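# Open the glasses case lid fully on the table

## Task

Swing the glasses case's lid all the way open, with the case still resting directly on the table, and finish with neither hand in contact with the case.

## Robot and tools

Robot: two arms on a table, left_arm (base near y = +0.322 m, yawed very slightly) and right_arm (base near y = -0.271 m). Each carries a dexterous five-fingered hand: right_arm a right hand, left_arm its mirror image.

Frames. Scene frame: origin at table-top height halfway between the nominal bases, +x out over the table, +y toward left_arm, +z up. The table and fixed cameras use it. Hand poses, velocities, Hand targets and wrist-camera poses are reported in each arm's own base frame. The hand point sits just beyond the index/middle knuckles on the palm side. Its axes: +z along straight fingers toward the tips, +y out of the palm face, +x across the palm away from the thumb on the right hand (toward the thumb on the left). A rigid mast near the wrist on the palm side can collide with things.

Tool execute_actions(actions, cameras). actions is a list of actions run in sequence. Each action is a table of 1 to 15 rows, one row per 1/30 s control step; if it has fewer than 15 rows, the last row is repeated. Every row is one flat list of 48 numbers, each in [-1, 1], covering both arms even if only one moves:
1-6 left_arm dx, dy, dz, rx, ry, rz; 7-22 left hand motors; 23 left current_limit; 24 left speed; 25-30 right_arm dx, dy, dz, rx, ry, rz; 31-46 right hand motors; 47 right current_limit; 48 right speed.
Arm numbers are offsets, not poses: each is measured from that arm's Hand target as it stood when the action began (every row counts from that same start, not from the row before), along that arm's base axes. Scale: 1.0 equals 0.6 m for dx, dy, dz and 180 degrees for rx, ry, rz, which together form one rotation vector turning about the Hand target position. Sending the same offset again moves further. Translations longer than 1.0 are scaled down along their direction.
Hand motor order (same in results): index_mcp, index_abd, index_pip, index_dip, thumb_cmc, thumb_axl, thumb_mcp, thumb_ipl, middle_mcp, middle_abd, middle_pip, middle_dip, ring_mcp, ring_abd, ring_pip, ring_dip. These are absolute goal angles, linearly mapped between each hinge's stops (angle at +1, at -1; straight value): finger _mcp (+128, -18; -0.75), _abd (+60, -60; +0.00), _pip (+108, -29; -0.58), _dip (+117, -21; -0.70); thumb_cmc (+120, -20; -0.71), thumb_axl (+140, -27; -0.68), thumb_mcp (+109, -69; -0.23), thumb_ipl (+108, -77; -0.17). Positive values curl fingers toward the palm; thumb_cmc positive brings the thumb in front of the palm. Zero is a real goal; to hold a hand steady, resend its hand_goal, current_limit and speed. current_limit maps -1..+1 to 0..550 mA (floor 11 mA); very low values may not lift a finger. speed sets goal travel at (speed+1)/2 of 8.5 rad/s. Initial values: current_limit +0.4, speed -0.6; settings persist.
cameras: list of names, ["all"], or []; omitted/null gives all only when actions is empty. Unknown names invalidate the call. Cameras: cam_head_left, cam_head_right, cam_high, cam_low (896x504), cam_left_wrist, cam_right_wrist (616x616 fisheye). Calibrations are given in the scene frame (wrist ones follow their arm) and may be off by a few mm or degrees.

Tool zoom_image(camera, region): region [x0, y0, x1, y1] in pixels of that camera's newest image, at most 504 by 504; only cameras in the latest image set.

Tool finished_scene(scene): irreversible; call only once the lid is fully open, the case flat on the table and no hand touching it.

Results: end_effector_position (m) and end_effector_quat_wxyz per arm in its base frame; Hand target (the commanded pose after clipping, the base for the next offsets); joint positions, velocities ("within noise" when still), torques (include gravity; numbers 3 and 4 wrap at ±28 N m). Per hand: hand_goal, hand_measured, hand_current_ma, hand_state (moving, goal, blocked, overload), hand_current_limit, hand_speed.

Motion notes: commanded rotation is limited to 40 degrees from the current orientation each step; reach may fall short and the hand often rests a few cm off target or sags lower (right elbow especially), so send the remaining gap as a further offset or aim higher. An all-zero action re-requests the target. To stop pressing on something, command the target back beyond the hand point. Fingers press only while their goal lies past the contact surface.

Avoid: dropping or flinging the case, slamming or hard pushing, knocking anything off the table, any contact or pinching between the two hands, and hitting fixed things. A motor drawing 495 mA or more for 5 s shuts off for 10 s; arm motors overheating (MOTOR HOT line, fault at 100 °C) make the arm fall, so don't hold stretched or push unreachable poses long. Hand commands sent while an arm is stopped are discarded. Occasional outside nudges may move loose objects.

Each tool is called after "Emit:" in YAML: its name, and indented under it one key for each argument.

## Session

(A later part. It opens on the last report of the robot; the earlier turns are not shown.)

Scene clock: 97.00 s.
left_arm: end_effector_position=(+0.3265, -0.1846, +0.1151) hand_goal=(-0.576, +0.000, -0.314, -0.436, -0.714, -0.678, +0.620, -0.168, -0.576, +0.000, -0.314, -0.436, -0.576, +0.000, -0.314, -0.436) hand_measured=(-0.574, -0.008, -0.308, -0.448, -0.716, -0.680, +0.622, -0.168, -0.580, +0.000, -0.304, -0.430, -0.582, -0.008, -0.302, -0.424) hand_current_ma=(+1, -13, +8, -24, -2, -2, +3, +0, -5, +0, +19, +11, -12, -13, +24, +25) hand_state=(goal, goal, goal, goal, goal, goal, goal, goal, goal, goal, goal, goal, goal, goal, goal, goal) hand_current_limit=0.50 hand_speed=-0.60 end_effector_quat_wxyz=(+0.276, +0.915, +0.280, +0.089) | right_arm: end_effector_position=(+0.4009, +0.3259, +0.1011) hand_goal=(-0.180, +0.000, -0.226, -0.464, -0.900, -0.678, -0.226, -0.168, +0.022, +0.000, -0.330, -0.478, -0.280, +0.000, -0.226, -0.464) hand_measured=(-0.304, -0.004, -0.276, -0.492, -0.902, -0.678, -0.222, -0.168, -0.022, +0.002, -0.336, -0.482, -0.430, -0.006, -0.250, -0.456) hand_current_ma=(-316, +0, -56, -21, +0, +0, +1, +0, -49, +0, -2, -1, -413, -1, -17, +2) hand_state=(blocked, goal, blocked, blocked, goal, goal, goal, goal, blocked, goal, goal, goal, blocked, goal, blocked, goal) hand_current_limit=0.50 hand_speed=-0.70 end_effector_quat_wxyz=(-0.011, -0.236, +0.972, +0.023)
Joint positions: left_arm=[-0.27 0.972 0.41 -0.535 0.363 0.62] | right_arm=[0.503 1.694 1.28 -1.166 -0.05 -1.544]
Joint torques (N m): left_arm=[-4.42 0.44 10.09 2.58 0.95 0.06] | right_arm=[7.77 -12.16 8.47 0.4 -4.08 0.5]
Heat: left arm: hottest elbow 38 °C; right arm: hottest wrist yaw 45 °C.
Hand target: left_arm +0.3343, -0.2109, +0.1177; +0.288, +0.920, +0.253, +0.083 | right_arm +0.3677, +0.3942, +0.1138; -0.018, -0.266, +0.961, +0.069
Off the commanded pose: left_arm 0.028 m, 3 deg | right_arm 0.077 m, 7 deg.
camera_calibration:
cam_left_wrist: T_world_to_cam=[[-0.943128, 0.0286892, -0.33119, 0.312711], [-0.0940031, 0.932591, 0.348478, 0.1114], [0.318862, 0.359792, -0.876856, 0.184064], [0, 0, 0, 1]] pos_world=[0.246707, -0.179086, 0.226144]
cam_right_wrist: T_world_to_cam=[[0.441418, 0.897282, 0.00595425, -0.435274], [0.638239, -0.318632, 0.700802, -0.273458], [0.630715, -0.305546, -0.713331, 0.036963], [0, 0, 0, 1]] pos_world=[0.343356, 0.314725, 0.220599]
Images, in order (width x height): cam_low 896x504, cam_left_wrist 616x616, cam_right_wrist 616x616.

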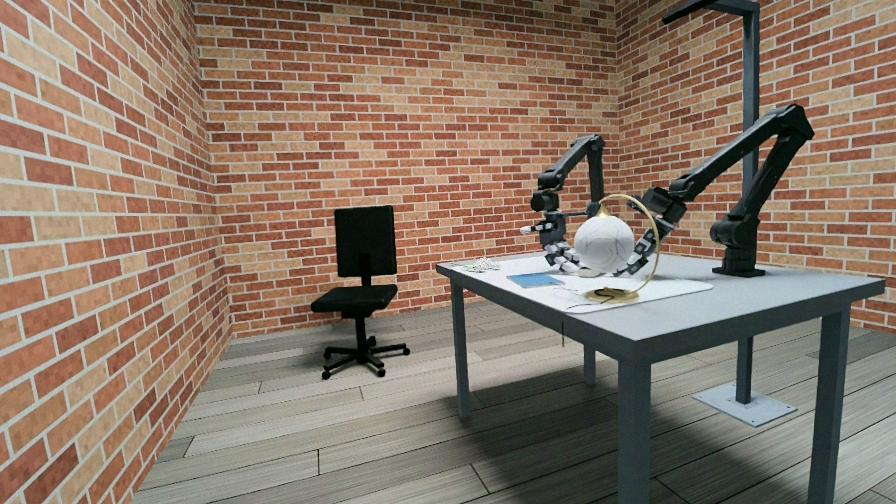

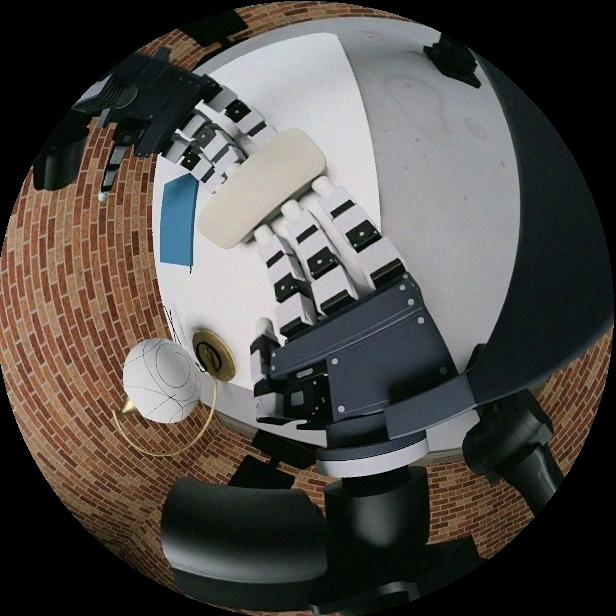

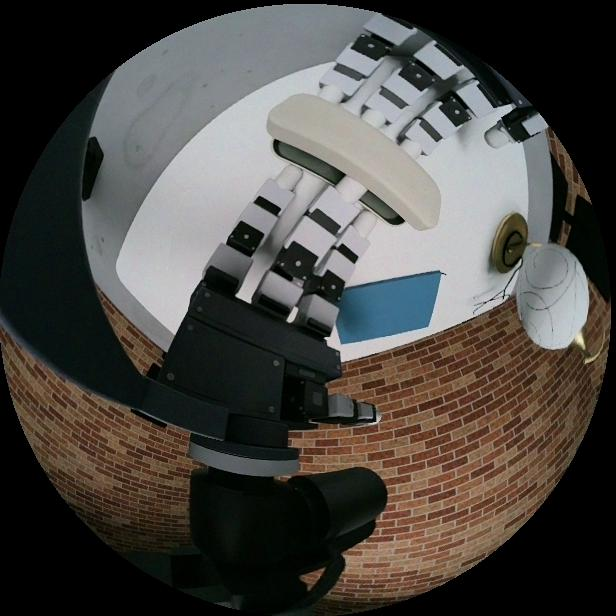

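Emit:
execute_actions:
  actions:
    - [[0.0,0.0,0.0,0,0,0,-0.575,0,-0.314,-0.435,-0.714,-0.678,0.62,-0.168,-0.575,0,-0.314,-0.435,-0.575,0,-0.314,-0.435,0.5,-0.6,0,0,0,0,0,0,-0.18,0,-0.226,-0.464,-0.9,-0.678,-0.226,-0.168,0.1,0,-0.33,-0.478,-0.28,0,-0.226,-0.464,0.5,-0.7]]
    - [[0.0,0.0,0.0,0,0,0,-0.575,0,-0.314,-0.435,-0.714,-0.678,0.62,-0.168,-0.575,0,-0.314,-0.435,-0.575,0,-0.314,-0.435,0.5,-0.6,0,0,0,0,0,0,-0.18,0,-0.226,-0.464,-0.9,-0.678,-0.226,-0.168,0.16,0,-0.33,-0.478,-0.28,0,-0.226,-0.464,0.5,-0.7]]
  cameras: ["cam_right_wrist","cam_left_wrist","cam_low"]

Emit:
zoom_image:
  camera: "cam_right_wrist"
  region: [250, 60, 450, 260]

Emit:
zoom_image:
  camera: "cam_left_wrist"
  region: [190, 110, 370, 290]

Emit:
zoom_image:
  camera: "cam_low"
  region: [560, 245, 620, 285]

Scene clock: 98.47 s.
left_arm: end_effector_position=(+0.3266, -0.1846, +0.1149) hand_goal=(-0.576, +0.000, -0.314, -0.436, -0.714, -0.678, +0.620, -0.168, -0.576, +0.000, -0.314, -0.436, -0.576, +0.000, -0.314, -0.436) hand_measured=(-0.574, -0.008, -0.308, -0.448, -0.716, -0.680, +0.622, -0.168, -0.578, +0.000, -0.304, -0.428, -0.582, -0.008, -0.300, -0.422) hand_current_ma=(+3, -12, +8, -23, -2, -2, +3, +0, -3, +0, +20, +13, -12, -13, +27, +27) hand_state=(goal, goal, goal, goal, goal, goal, goal, goal, goal, goal, goal, goal, goal, goal, goal, goal) hand_current_limit=0.50 hand_speed=-0.60 end_effector_quat_wxyz=(+0.276, +0.915, +0.280, +0.089) | right_arm: end_effector_position=(+0.4009, +0.3259, +0.1011) hand_goal=(-0.180, +0.000, -0.226, -0.464, -0.900, -0.678, -0.226, -0.168, +0.160, +0.000, -0.330, -0.478, -0.280, +0.000, -0.226, -0.464) hand_measured=(-0.304, -0.004, -0.276, -0.492, -0.902, -0.678, -0.222, -0.168, +0.104, +0.002, -0.340, -0.484, -0.430, -0.006, -0.250, -0.456) hand_current_ma=(-316, +0, -56, -21, +0, +0, +1, +0, -79, +0, -4, -1, -412, -1, -17, +3) hand_state=(blocked, goal, blocked, blocked, goal, goal, goal, goal, blocked, goal, goal, goal, blocked, goal, blocked, goal) hand_current_limit=0.50 hand_speed=-0.70 end_effector_quat_wxyz=(-0.011, -0.236, +0.972, +0.023)
Joint positions: left_arm=[-0.27 0.973 0.41 -0.535 0.362 0.62] | right_arm=[0.503 1.694 1.28 -1.166 -0.05 -1.544]
Joint torques (N m): left_arm=[-5.01 1.26 10.26 2.8 1.04 -0.04] | right_arm=[7.77 -12.22 8.49 0.42 -4.08 0.5]
Heat: left arm: hottest elbow 38 °C; right arm: hottest wrist yaw 46 °C.
Hand target: left_arm +0.3343, -0.2109, +0.1177; +0.288, +0.920, +0.253, +0.083 | right_arm +0.3677, +0.3942, +0.1138; -0.018, -0.266, +0.961, +0.069
Off the commanded pose: left_arm 0.028 m, 3 deg | right_arm 0.077 m, 7 deg.
camera_calibration:
cam_left_wrist: T_world_to_cam=[[-0.94323, 0.0286578, -0.330903, 0.312694], [-0.094085, 0.932411, 0.348938, 0.111363], [0.318537, 0.360262, -0.876781, 0.184004], [0, 0, 0, 1]] pos_world=[0.246807, -0.179086, 0.225944]
cam_right_wrist: T_world_to_cam=[[0.441418, 0.897282, 0.00595425, -0.435274], [0.638239, -0.318632, 0.700802, -0.273458], [0.630715, -0.305546, -0.713331, 0.036963], [0, 0, 0, 1]] pos_world=[0.343356, 0.314725, 0.220599]
Images, in order (width x height): cam_low 896x504, cam_left_wrist 616x616, cam_right_wrist 616x616.

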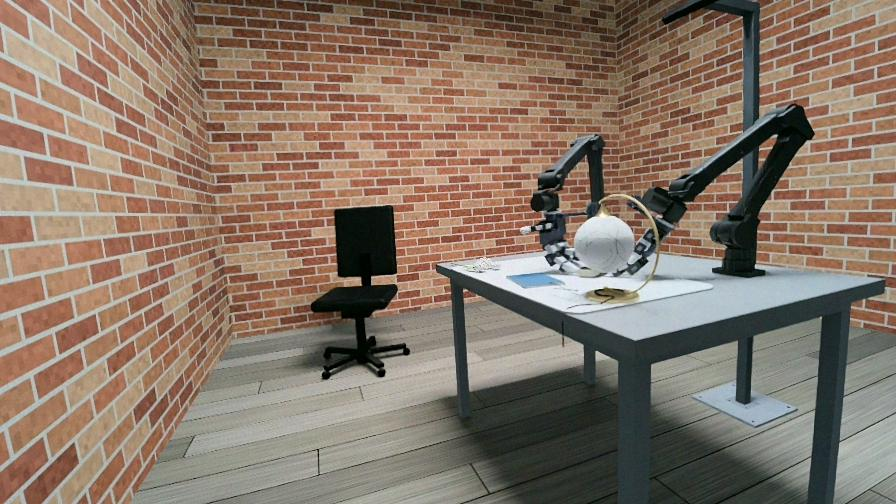

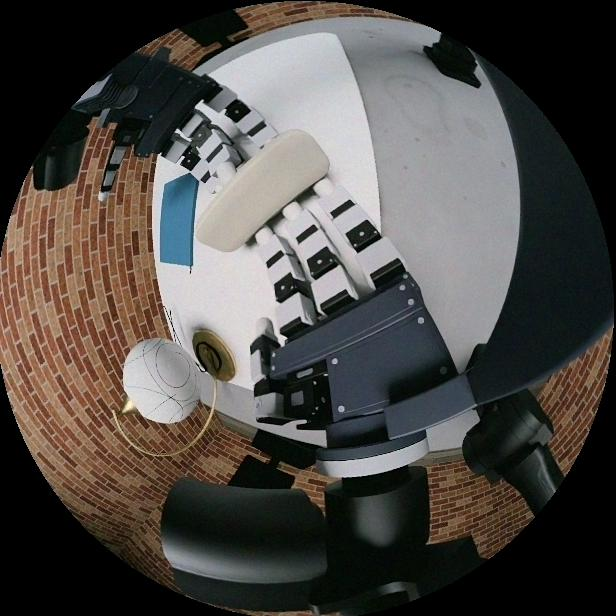

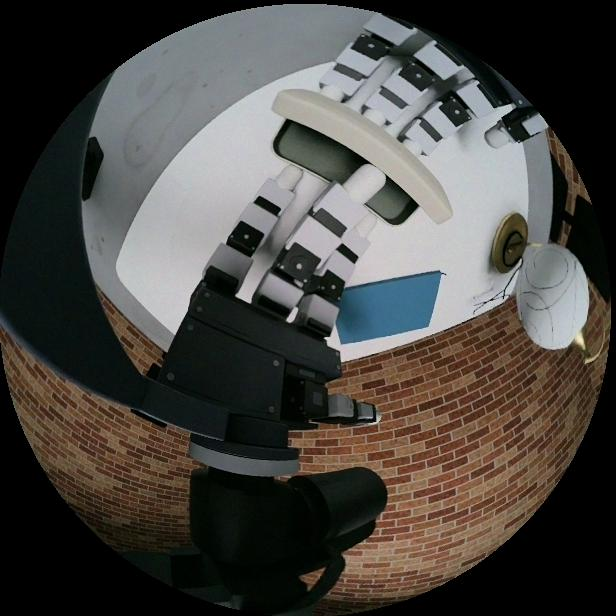

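Scaled by 2.520 from the camera's 616x616 image, which has a finer 880x880 frame.

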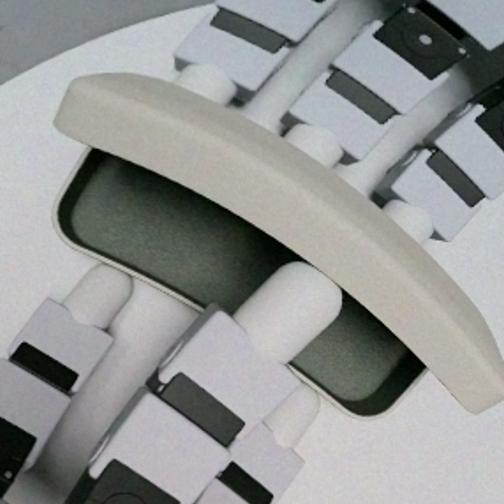

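Scaled by 2.800 from the camera's 616x616 image, which has a finer 880x880 frame.

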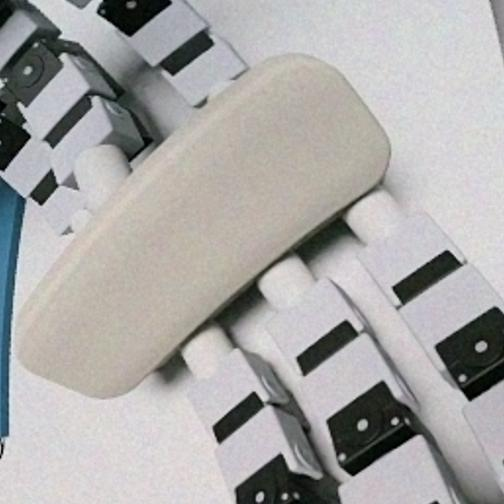

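Scaled by 8.400.

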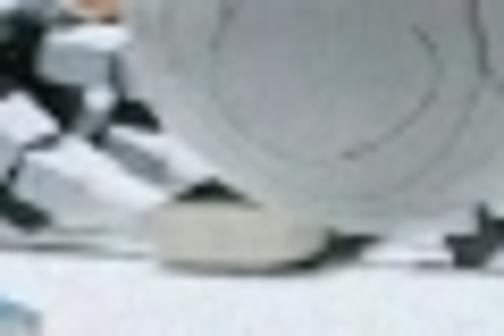

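Emit:
execute_actions:
  actions:
    - [[-0.0032,0.011,-0.0012,0,0,0,-0.575,0,-0.314,-0.435,-0.714,-0.678,0.62,-0.168,-0.575,0,-0.314,-0.435,-0.575,0,-0.314,-0.435,0.5,-0.6,0.0125,-0.0263,-0.0046,0,0,0,-0.22,0,-0.226,-0.464,-0.9,-0.678,-0.226,-0.168,0.1,0,-0.34,-0.484,-0.33,0,-0.226,-0.464,0.5,-0.7]]
    - [[-0.0032,0.011,-0.0012,0,0,0,-0.575,0,-0.314,-0.435,-0.714,-0.678,0.62,-0.168,-0.575,0,-0.314,-0.435,-0.575,0,-0.314,-0.435,0.5,-0.6,0.0125,-0.0263,-0.0046,0,0,0,-0.25,0,-0.226,-0.464,-0.9,-0.678,-0.226,-0.168,0.1,0,-0.34,-0.484,-0.37,0,-0.226,-0.464,0.5,-0.7]]
  cameras: ["cam_right_wrist","cam_left_wrist"]

Emit:
zoom_image:
  camera: "cam_right_wrist"
  region: [250, 60, 450, 260]

Emit:
zoom_image:
  camera: "cam_left_wrist"
  region: [190, 110, 370, 290]

Scene clock: 100.13 s.
left_arm: end_effector_position=(+0.3263, -0.1844, +0.1153) hand_goal=(-0.576, +0.000, -0.314, -0.436, -0.714, -0.678, +0.620, -0.168, -0.576, +0.000, -0.314, -0.436, -0.576, +0.000, -0.314, -0.436) hand_measured=(-0.574, -0.012, -0.310, -0.446, -0.716, -0.680, +0.622, -0.168, -0.580, -0.002, -0.304, -0.428, -0.584, -0.012, -0.302, -0.424) hand_current_ma=(+2, -18, +5, -18, -2, -2, +3, +0, -4, -3, +20, +14, -13, -17, +22, +21) hand_state=(goal, goal, goal, goal, goal, goal, goal, goal, goal, goal, goal, goal, goal, goal, goal, goal) hand_current_limit=0.50 hand_speed=-0.60 end_effector_quat_wxyz=(+0.278, +0.916, +0.277, +0.088) | right_arm: end_effector_position=(+0.4018, +0.3244, +0.1030) hand_goal=(-0.250, +0.000, -0.226, -0.464, -0.900, -0.678, -0.226, -0.168, +0.100, +0.000, -0.340, -0.484, -0.370, +0.000, -0.226, -0.464) hand_measured=(-0.324, -0.004, -0.276, -0.492, -0.902, -0.678, -0.222, -0.168, +0.084, +0.002, -0.344, -0.484, -0.446, -0.006, -0.252, -0.462) hand_current_ma=(-125, -1, -56, -21, +0, +0, +1, +0, -8, +0, -1, +0, -132, -1, -17, +0) hand_state=(blocked, goal, blocked, blocked, goal, goal, goal, goal, goal, goal, goal, goal, blocked, goal, blocked, goal) hand_current_limit=0.50 hand_speed=-0.70 end_effector_quat_wxyz=(-0.014, -0.236, +0.971, +0.035)
Joint positions: left_arm=[-0.263 0.974 0.41 -0.535 0.371 0.631] | right_arm=[0.49 1.695 1.28 -1.166 -0.075 -1.557]
Joint torques (N m): left_arm=[-1.03 -0.56 9.33 2.58 1.5 0.39] | right_arm=[3.31 -12.04 7.6 0.88 -3.07 -0.07]
Heat: left arm: hottest elbow 38 °C; right arm: hottest wrist yaw 47 °C.
Hand target: left_arm +0.3305, -0.1976, +0.1163; +0.288, +0.920, +0.253, +0.083 | right_arm +0.3827, +0.3626, +0.1082; -0.018, -0.266, +0.961, +0.069
Off the commanded pose: left_arm 0.014 m, 3 deg | right_arm 0.043 m, 5 deg.
camera_calibration:
cam_left_wrist: T_world_to_cam=[[-0.942521, 0.0338587, -0.332427, 0.313478], [-0.0881413, 0.934426, 0.345078, 0.109872], [0.322313, 0.354544, -0.877732, 0.182231], [0, 0, 0, 1]] pos_world=[0.246408, -0.17789, 0.226244]
cam_right_wrist: T_world_to_cam=[[0.441092, 0.897232, 0.0203017, -0.435641], [0.64698, -0.333579, 0.685669, -0.272988], [0.621976, -0.289308, -0.727631, 0.0369009], [0, 0, 0, 1]] pos_world=[0.345824, 0.310484, 0.222874]
Images, in order (width x height): cam_left_wrist 616x616, cam_right_wrist 616x616.

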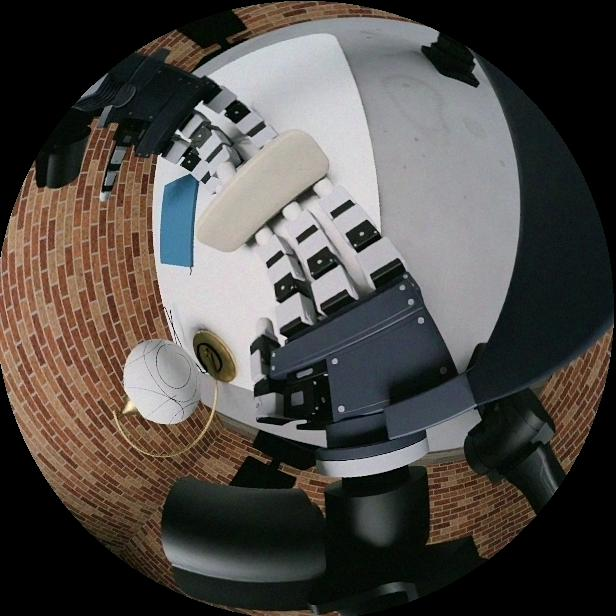

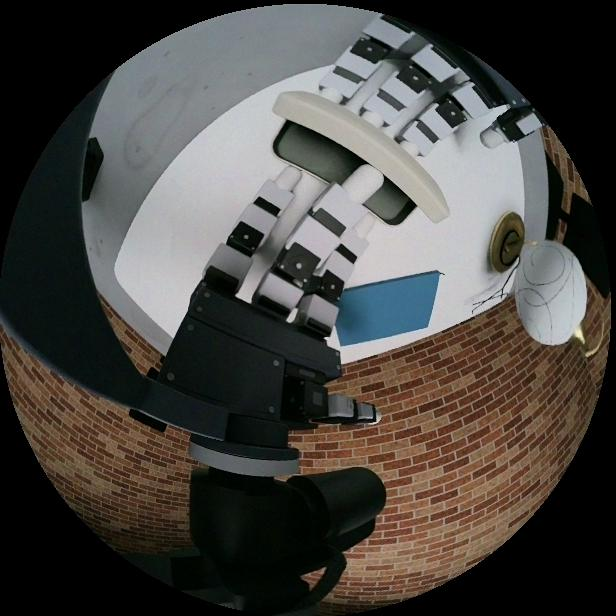

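Scaled by 2.520 from the camera's 616x616 image, which has a finer 880x880 frame.

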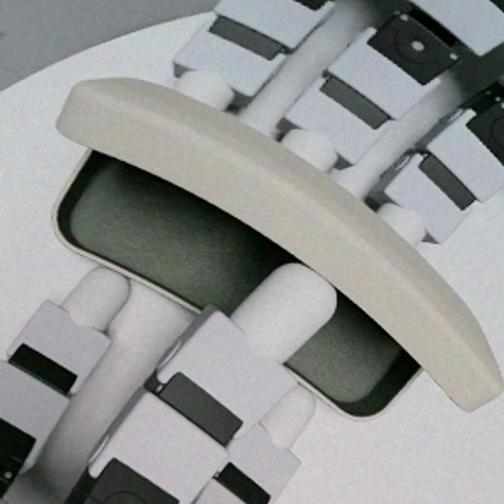

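Scaled by 2.800 from the camera's 616x616 image, which has a finer 880x880 frame.

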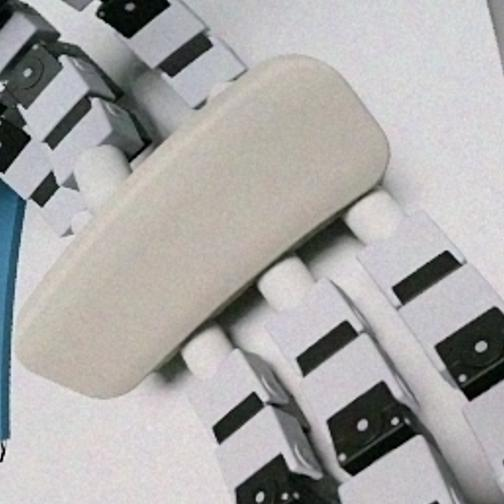

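Emit:
execute_actions:
  actions:
    - [[-0.0032,0.011,-0.0012,0,0,0,-0.575,0,-0.314,-0.435,-0.714,-0.678,0.62,-0.168,-0.575,0,-0.314,-0.435,-0.575,0,-0.314,-0.435,0.4,-0.6,0.0125,-0.0263,-0.0046,0,0,0,-0.29,0,-0.24,-0.47,-0.9,-0.678,-0.226,-0.168,0.06,0,-0.34,-0.484,-0.41,0,-0.23,-0.464,0.4,-0.7]]
    - [[-0.0032,0.007,0.0,0,0,0,-0.575,0,-0.314,-0.435,-0.714,-0.678,0.62,-0.168,-0.575,0,-0.314,-0.435,-0.575,0,-0.314,-0.435,0.4,-0.6,0.0125,-0.0263,-0.0,0,0,0,-0.34,0,-0.24,-0.47,-0.9,-0.678,-0.226,-0.168,0.04,0,-0.34,-0.484,-0.46,0,-0.23,-0.464,0.4,-0.7]]
  cameras: ["cam_right_wrist","cam_left_wrist"]

Emit:
zoom_image:
  camera: "cam_right_wrist"
  region: [250, 60, 450, 260]

Emit:
zoom_image:
  camera: "cam_left_wrist"
  region: [190, 110, 370, 290]

Scene clock: 101.50 s.
left_arm: end_effector_position=(+0.3254, -0.1835, +0.1175) hand_goal=(-0.576, +0.000, -0.314, -0.436, -0.714, -0.678, +0.620, -0.168, -0.576, +0.000, -0.314, -0.436, -0.576, +0.000, -0.314, -0.436) hand_measured=(-0.582, -0.016, -0.314, -0.448, -0.716, -0.680, +0.622, -0.168, -0.582, -0.004, -0.314, -0.434, -0.584, -0.004, -0.314, -0.434) hand_current_ma=(-11, -28, +0, -21, -2, -2, +3, +0, -9, -4, +0, +3, -13, -4, +0, +3) hand_state=(goal, goal, goal, goal, goal, goal, goal, goal, goal, goal, goal, goal, goal, goal, goal, goal) hand_current_limit=0.40 hand_speed=-0.60 end_effector_quat_wxyz=(+0.286, +0.917, +0.262, +0.088) | right_arm: end_effector_position=(+0.4016, +0.3222, +0.1045) hand_goal=(-0.340, +0.000, -0.240, -0.470, -0.900, -0.678, -0.226, -0.168, +0.040, +0.000, -0.340, -0.484, -0.460, +0.000, -0.230, -0.464) hand_measured=(-0.378, -0.004, -0.270, -0.482, -0.902, -0.678, -0.222, -0.168, +0.034, +0.000, -0.344, -0.484, -0.480, +0.000, -0.246, -0.466) hand_current_ma=(-37, +0, -24, -5, +0, +0, +1, +0, -2, +0, -1, +0, -12, +0, -8, +0) hand_state=(blocked, goal, blocked, goal, goal, goal, goal, goal, goal, goal, goal, goal, goal, goal, goal, goal) hand_current_limit=0.40 hand_speed=-0.70 end_effector_quat_wxyz=(-0.019, -0.248, +0.967, +0.057)
Joint positions: left_arm=[-0.24 0.977 0.41 -0.535 0.401 0.677] | right_arm=[0.47 1.702 1.28 -1.162 -0.121 -1.605]
Joint torques (N m): left_arm=[-0.26 -1.79 8.51 1.47 1.08 0.25] | right_arm=[-0.67 -12.34 7.13 0.73 -1.21 -0.27]
Heat: left arm: hottest elbow 38 °C; right arm: hottest wrist yaw 46 °C.
Hand target: left_arm +0.3266, -0.1869, +0.1155; +0.288, +0.920, +0.253, +0.083 | right_arm +0.3977, +0.3310, +0.1055; -0.018, -0.266, +0.961, +0.069
Off the commanded pose: left_arm 0.004 m, 1 deg | right_arm 0.010 m, 3 deg.
camera_calibration:
cam_left_wrist: T_world_to_cam=[[-0.93707, 0.0566328, -0.344518, 0.317182], [-0.0659364, 0.940295, 0.333911, 0.103348], [0.342859, 0.335615, -0.877388, 0.173908], [0, 0, 0, 1]] pos_world=[0.24441, -0.173507, 0.22735]
cam_right_wrist: T_world_to_cam=[[0.418387, 0.906923, 0.0494163, -0.430674], [0.669221, -0.3446, 0.658327, -0.277187], [0.614081, -0.242365, -0.751108, 0.0280655], [0, 0, 0, 1]] pos_world=[0.348453, 0.301872, 0.224842]
Images, in order (width x height): cam_left_wrist 616x616, cam_right_wrist 616x616.

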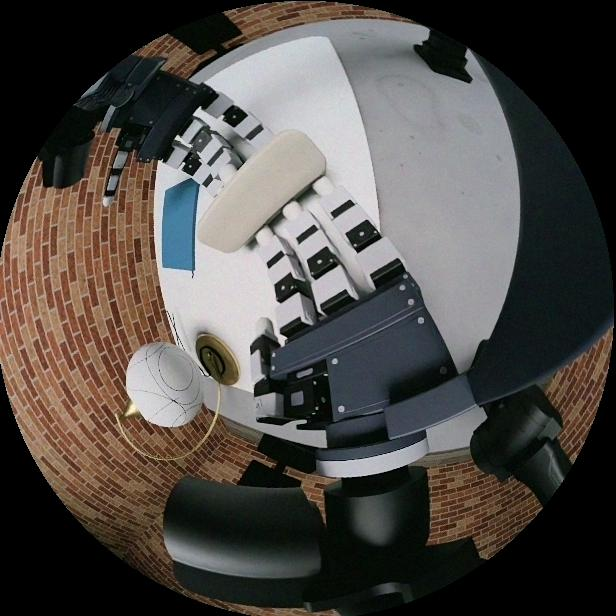

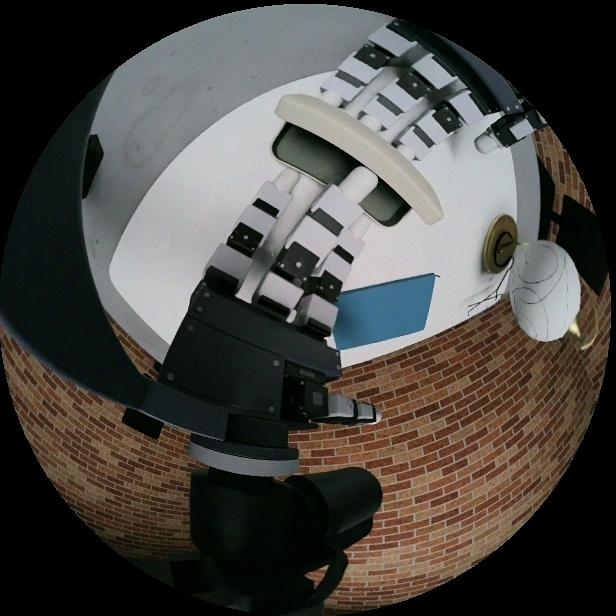

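Scaled by 2.520 from the camera's 616x616 image, which has a finer 880x880 frame.

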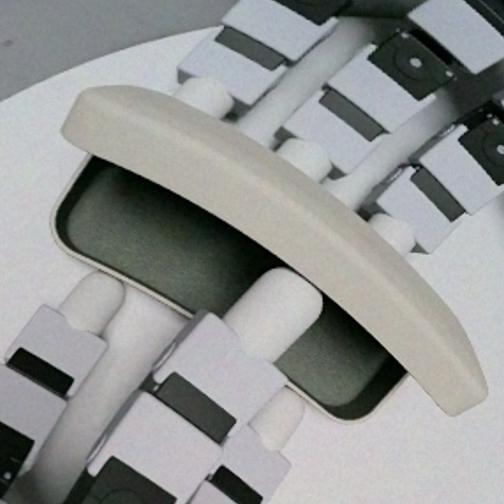

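Scaled by 2.800 from the camera's 616x616 image, which has a finer 880x880 frame.

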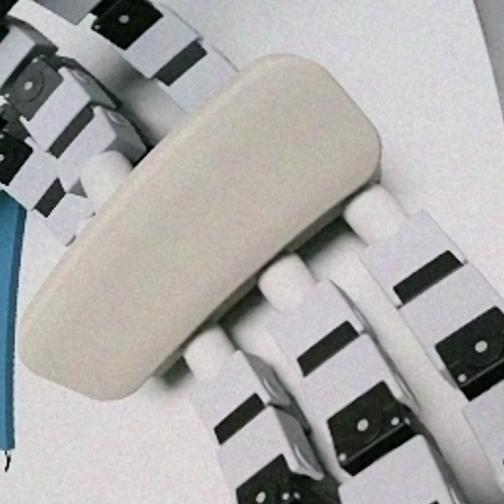

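Emit:
execute_actions:
  actions:
    - [[-0.03,0.048,0.0,0,0,0,-0.575,0,-0.314,-0.435,-0.714,-0.678,0.62,-0.168,-0.575,0,-0.314,-0.435,-0.575,0,-0.314,-0.435,0.4,-0.6,0.0,0,0,0,0,0,-0.38,0,-0.26,-0.48,-0.9,-0.678,-0.226,-0.168,0.0,0,-0.34,-0.484,-0.48,0,-0.24,-0.464,0.4,-0.6]]
    - [[-0.04,0.064,0.03,0,0,0,-0.575,0,-0.314,-0.435,-0.714,-0.678,0.62,-0.168,-0.575,0,-0.314,-0.435,-0.575,0,-0.314,-0.435,0.4,-0.6,0,0,0,0,0,0,-0.4,0,-0.26,-0.48,-0.9,-0.678,-0.226,-0.168,-0.15,0,-0.2,-0.484,-0.5,0,-0.24,-0.464,0.4,-0.6]]
    - [[0,0,0.0,0,0,0,-0.575,0,-0.314,-0.435,-0.714,-0.678,0.62,-0.168,-0.575,0,-0.314,-0.435,-0.575,0,-0.314,-0.435,0.4,-0.6,0,0,0,0,0,0,-0.5,0,-0.1,-0.48,-0.9,-0.678,-0.226,-0.168,-0.34,0,0.0,-0.45,-0.6,0,-0.1,-0.464,0.4,-0.6]]
  cameras: ["cam_right_wrist","cam_left_wrist"]

Emit:
zoom_image:
  camera: "cam_right_wrist"
  region: [250, 60, 450, 260]

Scene clock: 104.23 s.
left_arm: end_effector_position=(+0.2799, -0.1236, +0.1244) hand_goal=(-0.576, +0.000, -0.314, -0.436, -0.714, -0.678, +0.620, -0.168, -0.576, +0.000, -0.314, -0.436, -0.576, +0.000, -0.314, -0.436) hand_measured=(-0.582, -0.004, -0.316, -0.440, -0.716, -0.680, +0.622, -0.168, -0.582, -0.002, -0.314, -0.434, -0.584, -0.004, -0.314, -0.434) hand_current_ma=(-8, -4, -3, -6, -2, -2, +3, +0, -11, -3, +0, +2, -13, -3, +0, +3) hand_state=(goal, goal, goal, goal, goal, goal, goal, goal, goal, goal, goal, goal, goal, goal, goal, goal) hand_current_limit=0.40 hand_speed=-0.60 end_effector_quat_wxyz=(+0.287, +0.921, +0.253, +0.073) | right_arm: end_effector_position=(+0.3984, +0.3254, +0.1058) hand_goal=(-0.500, +0.000, -0.100, -0.480, -0.900, -0.678, -0.226, -0.168, -0.340, +0.000, +0.000, -0.450, -0.600, +0.000, -0.100, -0.464) hand_measured=(-0.502, -0.002, -0.106, -0.482, -0.902, -0.678, -0.222, -0.168, -0.344, +0.000, -0.006, -0.454, -0.598, +0.000, -0.102, -0.464) hand_current_ma=(+0, +0, -1, +0, +0, +0, +1, +0, -1, +0, -2, +0, +0, +0, +0, +0) hand_state=(goal, goal, goal, goal, goal, goal, goal, goal, goal, goal, goal, goal, goal, goal, goal, goal) hand_current_limit=0.40 hand_speed=-0.60 end_effector_quat_wxyz=(-0.022, -0.255, +0.964, +0.068)
Joint positions: left_arm=[0.062 0.803 0.372 -0.846 0.533 1.016] | right_arm=[0.471 1.704 1.28 -1.162 -0.142 -1.619]
Joint torques (N m): left_arm=[0.91 -2.14 9.76 0.32 0.71 0.16] | right_arm=[-0.79 -12.45 7.17 0.73 -0.32 -0.15]
Heat: left arm: hottest elbow 38 °C; right arm: hottest wrist yaw 43 °C.
Hand target: left_arm +0.2846, -0.1197, +0.1334; +0.288, +0.920, +0.253, +0.083 | right_arm +0.3977, +0.3311, +0.1055; -0.018, -0.266, +0.961, +0.069
Off the commanded pose: left_arm 0.011 m, 1 deg | right_arm 0.006 m, 1 deg.
camera_calibration:
cam_left_wrist: T_world_to_cam=[[-0.94226, 0.0812257, -0.324882, 0.275585], [-0.0321479, 0.943719, 0.329184, 0.0333401], [0.333335, 0.320621, -0.886617, 0.177392], [0, 0, 0, 1]] pos_world=[0.201614, -0.110724, 0.235837]
cam_right_wrist: T_world_to_cam=[[0.405166, 0.912084, 0.0627919, -0.430143], [0.681148, -0.346964, 0.644712, -0.277311], [0.609818, -0.218445, -0.761842, 0.0268202], [0, 0, 0, 1]] pos_world=[0.346814, 0.301968, 0.226228]
Images, in order (width x height): cam_left_wrist 616x616, cam_right_wrist 616x616.

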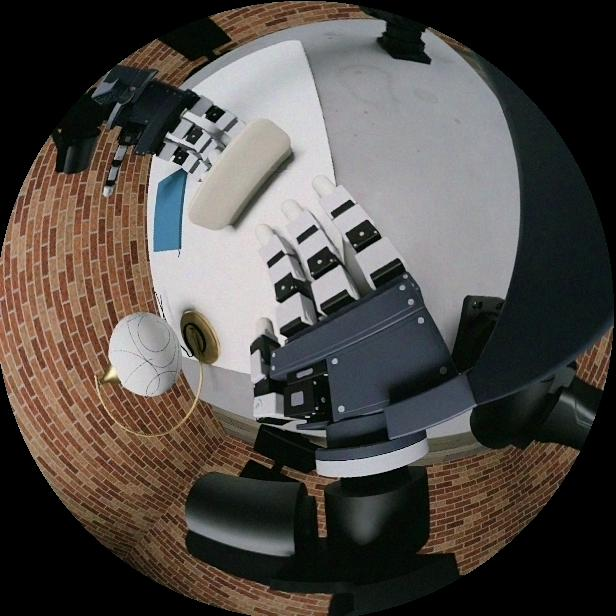

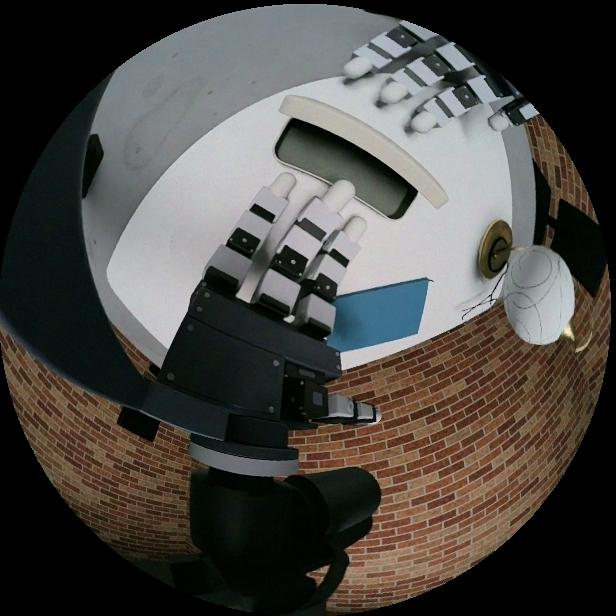

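Scaled by 2.520 from the camera's 616x616 image, which has a finer 880x880 frame.

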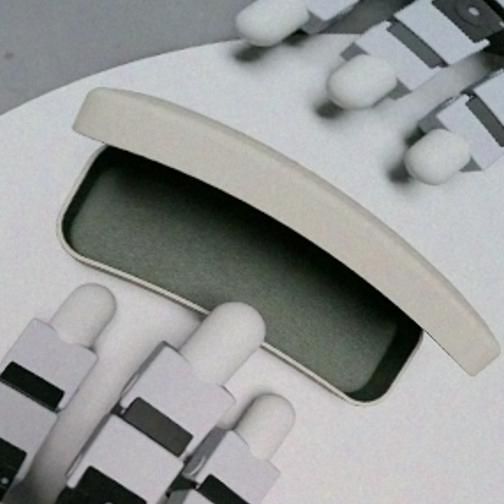

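Emit:
execute_actions:
  actions:
    - [[0,0,0,0,0,0,-0.575,0,-0.314,-0.435,-0.714,-0.678,0.62,-0.168,-0.575,0,-0.314,-0.435,-0.575,0,-0.314,-0.435,0.4,-0.6,0.0,0,0.03,0,0,0,-0.65,0,-0.1,-0.4,-0.9,-0.678,-0.226,-0.168,-0.6,0,0.4,-0.1,-0.68,0,-0.1,-0.4,0.4,-0.5]]
    - [[0,0,0.0,0,0,0,-0.575,0,-0.314,-0.435,-0.714,-0.678,0.62,-0.168,-0.575,0,-0.314,-0.435,-0.575,0,-0.314,-0.435,0.4,-0.6,0,0,0.035,0,0,0,-0.795,0,-0.168,-0.203,-0.9,-0.678,-0.226,-0.168,-1,0,0.9,0.17,-0.795,0,-0.168,-0.203,0.4,-0.5]]
    - [[0,0,0.0,0,0,0,-0.575,0,-0.314,-0.435,-0.714,-0.678,0.62,-0.168,-0.575,0,-0.314,-0.435,-0.575,0,-0.314,-0.435,0.4,-0.6,0,0,0.0,0,0,0,-0.795,0,-0.168,-0.203,-0.9,-0.678,-0.226,-0.168,-1,0,0.9,0.17,-0.795,0,-0.168,-0.203,0.4,-0.5]]
  cameras: ["cam_right_wrist","cam_left_wrist"]

Emit:
zoom_image:
  camera: "cam_right_wrist"
  region: [250, 60, 450, 260]

Scene clock: 106.67 s.
left_arm: end_effector_position=(+0.2799, -0.1236, +0.1244) hand_goal=(-0.576, +0.000, -0.314, -0.436, -0.714, -0.678, +0.620, -0.168, -0.576, +0.000, -0.314, -0.436, -0.576, +0.000, -0.314, -0.436) hand_measured=(-0.582, -0.004, -0.316, -0.440, -0.716, -0.680, +0.622, -0.168, -0.582, -0.002, -0.314, -0.434, -0.584, -0.004, -0.314, -0.434) hand_current_ma=(-8, -4, -3, -6, -2, -2, +3, +0, -11, -3, +0, +2, -13, -3, +0, +3) hand_state=(goal, goal, goal, goal, goal, goal, goal, goal, goal, goal, goal, goal, goal, goal, goal, goal) hand_current_limit=0.40 hand_speed=-0.60 end_effector_quat_wxyz=(+0.287, +0.921, +0.252, +0.074) | right_arm: end_effector_position=(+0.3843, +0.3227, +0.1209) hand_goal=(-0.796, +0.000, -0.168, -0.204, -0.900, -0.678, -0.226, -0.168, -1.000, +0.000, +0.900, +0.170, -0.796, +0.000, -0.168, -0.204) hand_measured=(-0.792, -0.004, -0.164, -0.206, -0.902, -0.678, -0.222, -0.168, -0.998, +0.000, +0.894, +0.168, -0.794, +0.000, -0.166, -0.208) hand_current_ma=(+1, -1, +0, +0, +0, +0, +1, +0, +0, +0, -2, +0, +0, +0, +0, +0) hand_state=(goal, goal, goal, goal, goal, goal, goal, goal, goal, goal, goal, goal, goal, goal, goal, goal) hand_current_limit=0.40 hand_speed=-0.50 end_effector_quat_wxyz=(-0.043, -0.259, +0.963, +0.065)
Joint positions: left_arm=[0.062 0.803 0.372 -0.846 0.533 1.017] | right_arm=[0.478 1.681 1.293 -1.238 -0.146 -1.623]
Joint torques (N m): left_arm=[0.21 -2.61 9.4 0.44 0.71 0.17] | right_arm=[-1.44 -13.45 10.54 -0.25 -0.1 -0.1]
Heat: left arm: hottest elbow 38 °C; right arm: hottest wrist yaw 41 °C.
Hand target: left_arm +0.2846, -0.1197, +0.1334; +0.288, +0.920, +0.253, +0.083 | right_arm +0.3977, +0.3311, +0.1445; -0.018, -0.266, +0.961, +0.069
Off the commanded pose: left_arm 0.011 m, 1 deg | right_arm 0.028 m, 3 deg.
camera_calibration:
cam_left_wrist: T_world_to_cam=[[-0.942096, 0.0819072, -0.325186, 0.275605], [-0.0316561, 0.94366, 0.329398, 0.0331811], [0.333845, 0.320619, -0.886426, 0.177278], [0, 0, 0, 1]] pos_world=[0.201514, -0.110724, 0.235837]
cam_right_wrist: T_world_to_cam=[[0.39702, 0.917169, 0.0342832, -0.418007], [0.70835, -0.329952, 0.623997, -0.291849], [0.583623, -0.223455, -0.780674, 0.0602882], [0, 0, 0, 1]] pos_world=[0.337503, 0.300559, 0.243509]
Images, in order (width x height): cam_left_wrist 616x616, cam_right_wrist 616x616.

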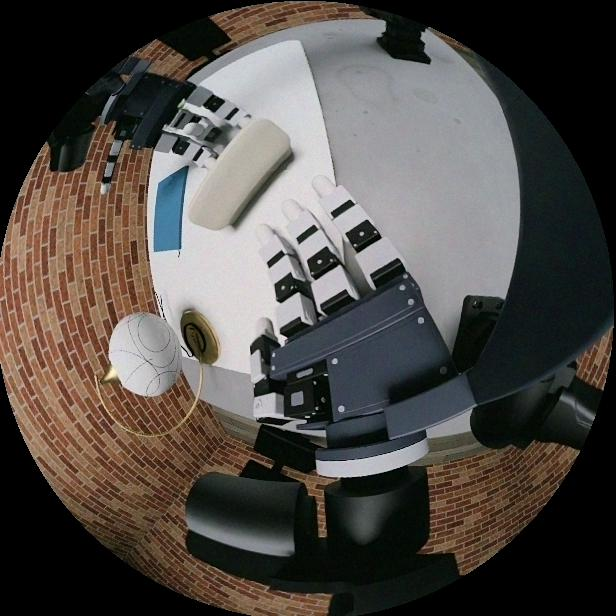

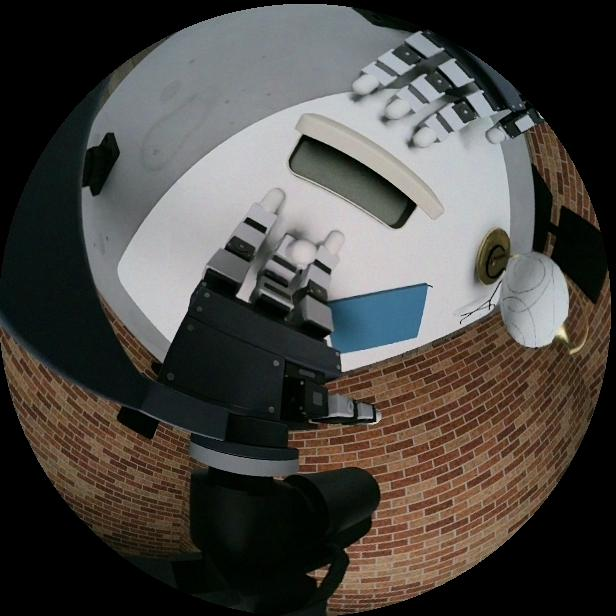

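Scaled by 2.520 from the camera's 616x616 image, which has a finer 880x880 frame.

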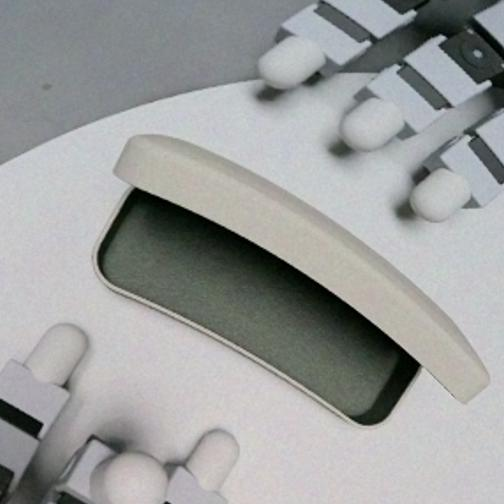

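Emit:
execute_actions:
  actions:
    - [[0,0,0,0,0,0,-0.575,0,-0.314,-0.435,-0.714,-0.678,0.62,-0.168,-0.575,0,-0.314,-0.435,-0.575,0,-0.314,-0.435,0.4,-0.6,0.005,0,0.033,0,0,0,-0.795,0,-0.168,-0.203,-0.9,-0.678,-0.226,-0.168,-1,0,0.9,0.17,-0.795,0,-0.168,-0.203,0.4,-0.5]]
    - [[0,0,0.0,0,0,0,-0.575,0,-0.314,-0.435,-0.714,-0.678,0.62,-0.168,-0.575,0,-0.314,-0.435,-0.575,0,-0.314,-0.435,0.4,-0.6,-0.022,0.037,0.0,0,0,0,-0.795,0,-0.168,-0.203,-0.9,-0.678,-0.226,-0.168,-1,0,0.9,0.17,-0.795,0,-0.168,-0.203,0.4,-0.5]]
  cameras: ["cam_right_wrist","cam_left_wrist"]

Emit:
zoom_image:
  camera: "cam_right_wrist"
  region: [230, 60, 430, 260]

Scene clock: 108.37 s.
left_arm: end_effector_position=(+0.2799, -0.1236, +0.1244) hand_goal=(-0.576, +0.000, -0.314, -0.436, -0.714, -0.678, +0.620, -0.168, -0.576, +0.000, -0.314, -0.436, -0.576, +0.000, -0.314, -0.436) hand_measured=(-0.582, -0.004, -0.316, -0.440, -0.716, -0.680, +0.622, -0.168, -0.582, -0.002, -0.314, -0.434, -0.584, -0.004, -0.314, -0.434) hand_current_ma=(-8, -4, -3, -6, -2, -2, +3, +0, -11, -3, +0, +2, -13, -3, +0, +3) hand_state=(goal, goal, goal, goal, goal, goal, goal, goal, goal, goal, goal, goal, goal, goal, goal, goal) hand_current_limit=0.40 hand_speed=-0.60 end_effector_quat_wxyz=(+0.287, +0.921, +0.252, +0.074) | right_arm: end_effector_position=(+0.3737, +0.3444, +0.1400) hand_goal=(-0.796, +0.000, -0.168, -0.204, -0.900, -0.678, -0.226, -0.168, -1.000, +0.000, +0.900, +0.170, -0.796, +0.000, -0.168, -0.204) hand_measured=(-0.796, -0.004, -0.166, -0.206, -0.902, -0.678, -0.222, -0.168, -0.998, +0.000, +0.894, +0.168, -0.796, +0.000, -0.166, -0.208) hand_current_ma=(+0, +0, +0, +0, +0, +0, +1, +0, +0, +0, -1, +0, +0, +0, +0, +0) hand_state=(goal, goal, goal, goal, goal, goal, goal, goal, goal, goal, goal, goal, goal, goal, goal, goal) hand_current_limit=0.40 hand_speed=-0.50 end_effector_quat_wxyz=(-0.045, -0.269, +0.960, +0.063)
Joint positions: left_arm=[0.062 0.803 0.372 -0.846 0.533 1.017] | right_arm=[0.528 1.673 1.336 -1.289 -0.145 -1.593]
Joint torques (N m): left_arm=[0.67 -3.14 9.48 0.2 0.71 0.17] | right_arm=[-1.55 -13.86 10.36 0.05 -0.15 0.17]
Heat: left arm: hottest elbow 38 °C; right arm: hottest wrist yaw 39 °C.
Hand target: left_arm +0.2846, -0.1197, +0.1334; +0.288, +0.920, +0.253, +0.083 | right_arm +0.3876, +0.3534, +0.1644; -0.018, -0.266, +0.961, +0.069
Off the commanded pose: left_arm 0.011 m, 1 deg | right_arm 0.029 m, 3 deg.
camera_calibration:
cam_left_wrist: T_world_to_cam=[[-0.942096, 0.0819072, -0.325186, 0.275605], [-0.0316561, 0.94366, 0.329398, 0.0331811], [0.333845, 0.320619, -0.886426, 0.177278], [0, 0, 0, 1]] pos_world=[0.201514, -0.110724, 0.235837]
cam_right_wrist: T_world_to_cam=[[0.378095, 0.925285, 0.0298743, -0.429468], [0.71624, -0.312814, 0.623817, -0.297899], [0.586554, -0.214465, -0.780999, 0.0821197], [0, 0, 0, 1]] pos_world=[0.327579, 0.321805, 0.2628]
Images, in order (width x height): cam_left_wrist 616x616, cam_right_wrist 616x616.

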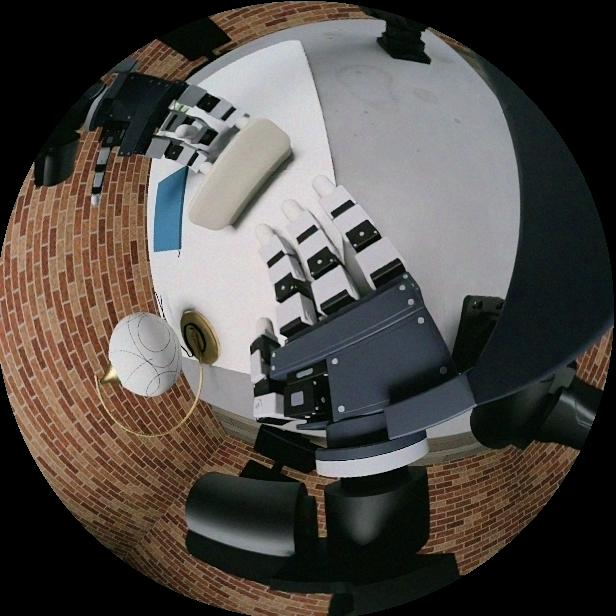

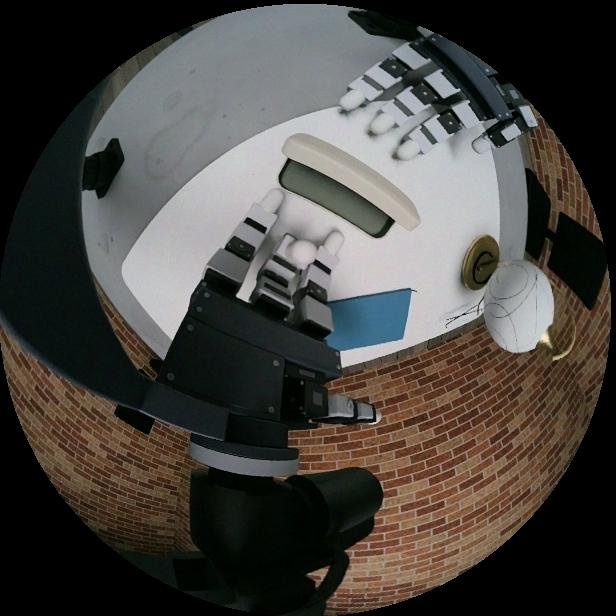

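Scaled by 2.520 from the camera's 616x616 image, which has a finer 880x880 frame.

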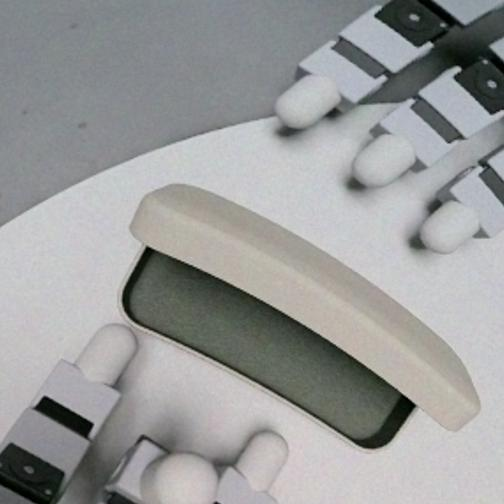

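Emit:
execute_actions:
  actions:
    - [[0,0,0,0,0,0,-0.575,0,-0.314,-0.435,-0.714,-0.678,0.62,-0.168,-0.575,0,-0.314,-0.435,-0.575,0,-0.314,-0.435,0.4,-0.6,-0.0087,0.053,0.0,0,0,0,-0.795,0,-0.168,-0.203,-0.9,-0.678,-0.226,-0.168,-1,0,0.9,0.17,-0.795,0,-0.168,-0.203,0.4,-0.5]]
  cameras: ["cam_right_wrist","cam_left_wrist"]

Emit:
zoom_image:
  camera: "cam_right_wrist"
  region: [230, 60, 430, 260]

Scene clock: 109.43 s.
left_arm: end_effector_position=(+0.2799, -0.1236, +0.1244) hand_goal=(-0.576, +0.000, -0.314, -0.436, -0.714, -0.678, +0.620, -0.168, -0.576, +0.000, -0.314, -0.436, -0.576, +0.000, -0.314, -0.436) hand_measured=(-0.582, -0.004, -0.316, -0.440, -0.716, -0.680, +0.622, -0.168, -0.582, -0.002, -0.314, -0.434, -0.584, -0.004, -0.314, -0.434) hand_current_ma=(-8, -4, -3, -6, -2, -2, +3, +0, -11, -3, +0, +2, -13, -3, +0, +3) hand_state=(goal, goal, goal, goal, goal, goal, goal, goal, goal, goal, goal, goal, goal, goal, goal, goal) hand_current_limit=0.40 hand_speed=-0.60 end_effector_quat_wxyz=(+0.287, +0.921, +0.252, +0.074) | right_arm: end_effector_position=(+0.3665, +0.3748, +0.1470) hand_goal=(-0.796, +0.000, -0.168, -0.204, -0.900, -0.678, -0.226, -0.168, -1.000, +0.000, +0.900, +0.170, -0.796, +0.000, -0.168, -0.204) hand_measured=(-0.796, -0.004, -0.166, -0.206, -0.902, -0.678, -0.222, -0.168, -0.998, +0.000, +0.894, +0.168, -0.796, +0.000, -0.166, -0.208) hand_current_ma=(+0, +0, +0, +0, +0, +0, +1, +0, +0, +0, -1, +0, +0, +0, +0, +0) hand_state=(goal, goal, goal, goal, goal, goal, goal, goal, goal, goal, goal, goal, goal, goal, goal, goal) hand_current_limit=0.40 hand_speed=-0.50 end_effector_quat_wxyz=(-0.038, -0.270, +0.960, +0.064)
Joint positions: left_arm=[0.062 0.803 0.372 -0.846 0.533 1.017] | right_arm=[0.589 1.682 1.368 -1.289 -0.145 -1.533]
Joint torques (N m): left_arm=[1.9 -2.37 9.48 0.54 0.7 0.22] | right_arm=[-1.73 -12.63 10.91 0.14 -0.13 0.13]
Heat: left arm: hottest elbow 38 °C; right arm: hottest wrist yaw 39 °C.
Hand target: left_arm +0.2846, -0.1197, +0.1334; +0.288, +0.920, +0.253, +0.083 | right_arm +0.3824, +0.3851, +0.1644; -0.018, -0.266, +0.961, +0.069
Off the commanded pose: left_arm 0.011 m, 1 deg | right_arm 0.026 m, 2 deg.
camera_calibration:
cam_left_wrist: T_world_to_cam=[[-0.942096, 0.0819072, -0.325186, 0.275605], [-0.0316561, 0.94366, 0.329398, 0.0331811], [0.333845, 0.320619, -0.886426, 0.177278], [0, 0, 0, 1]] pos_world=[0.201514, -0.110724, 0.235837]
cam_right_wrist: T_world_to_cam=[[0.376319, 0.925648, 0.0394868, -0.455986], [0.708531, -0.314989, 0.631479, -0.285057], [0.596966, -0.20966, -0.774387, 0.0917212], [0, 0, 0, 1]] pos_world=[0.318814, 0.351523, 0.269041]
Images, in order (width x height): cam_left_wrist 616x616, cam_right_wrist 616x616.

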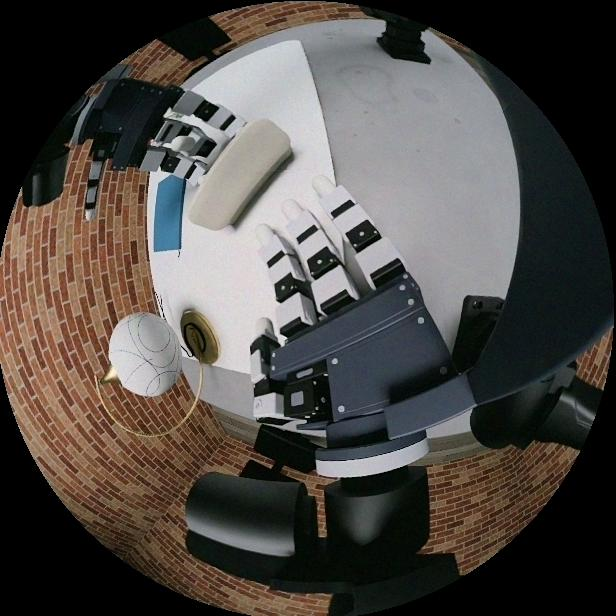

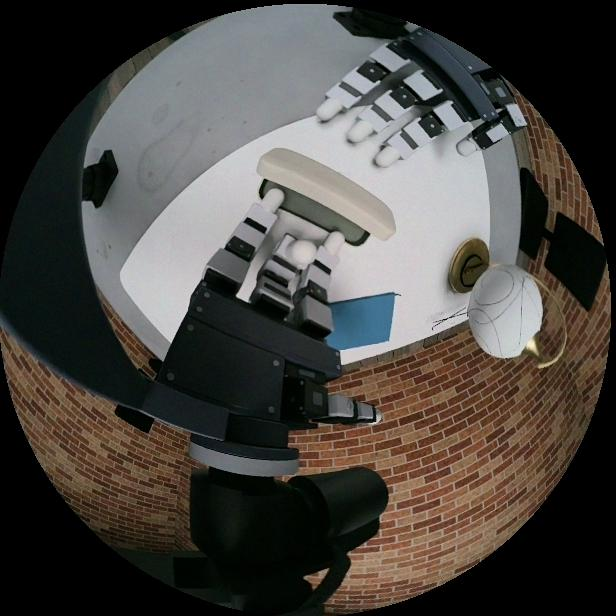

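Scaled by 2.520 from the camera's 616x616 image, which has a finer 880x880 frame.

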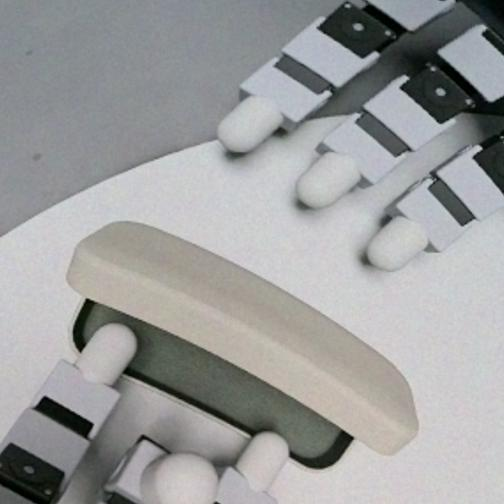

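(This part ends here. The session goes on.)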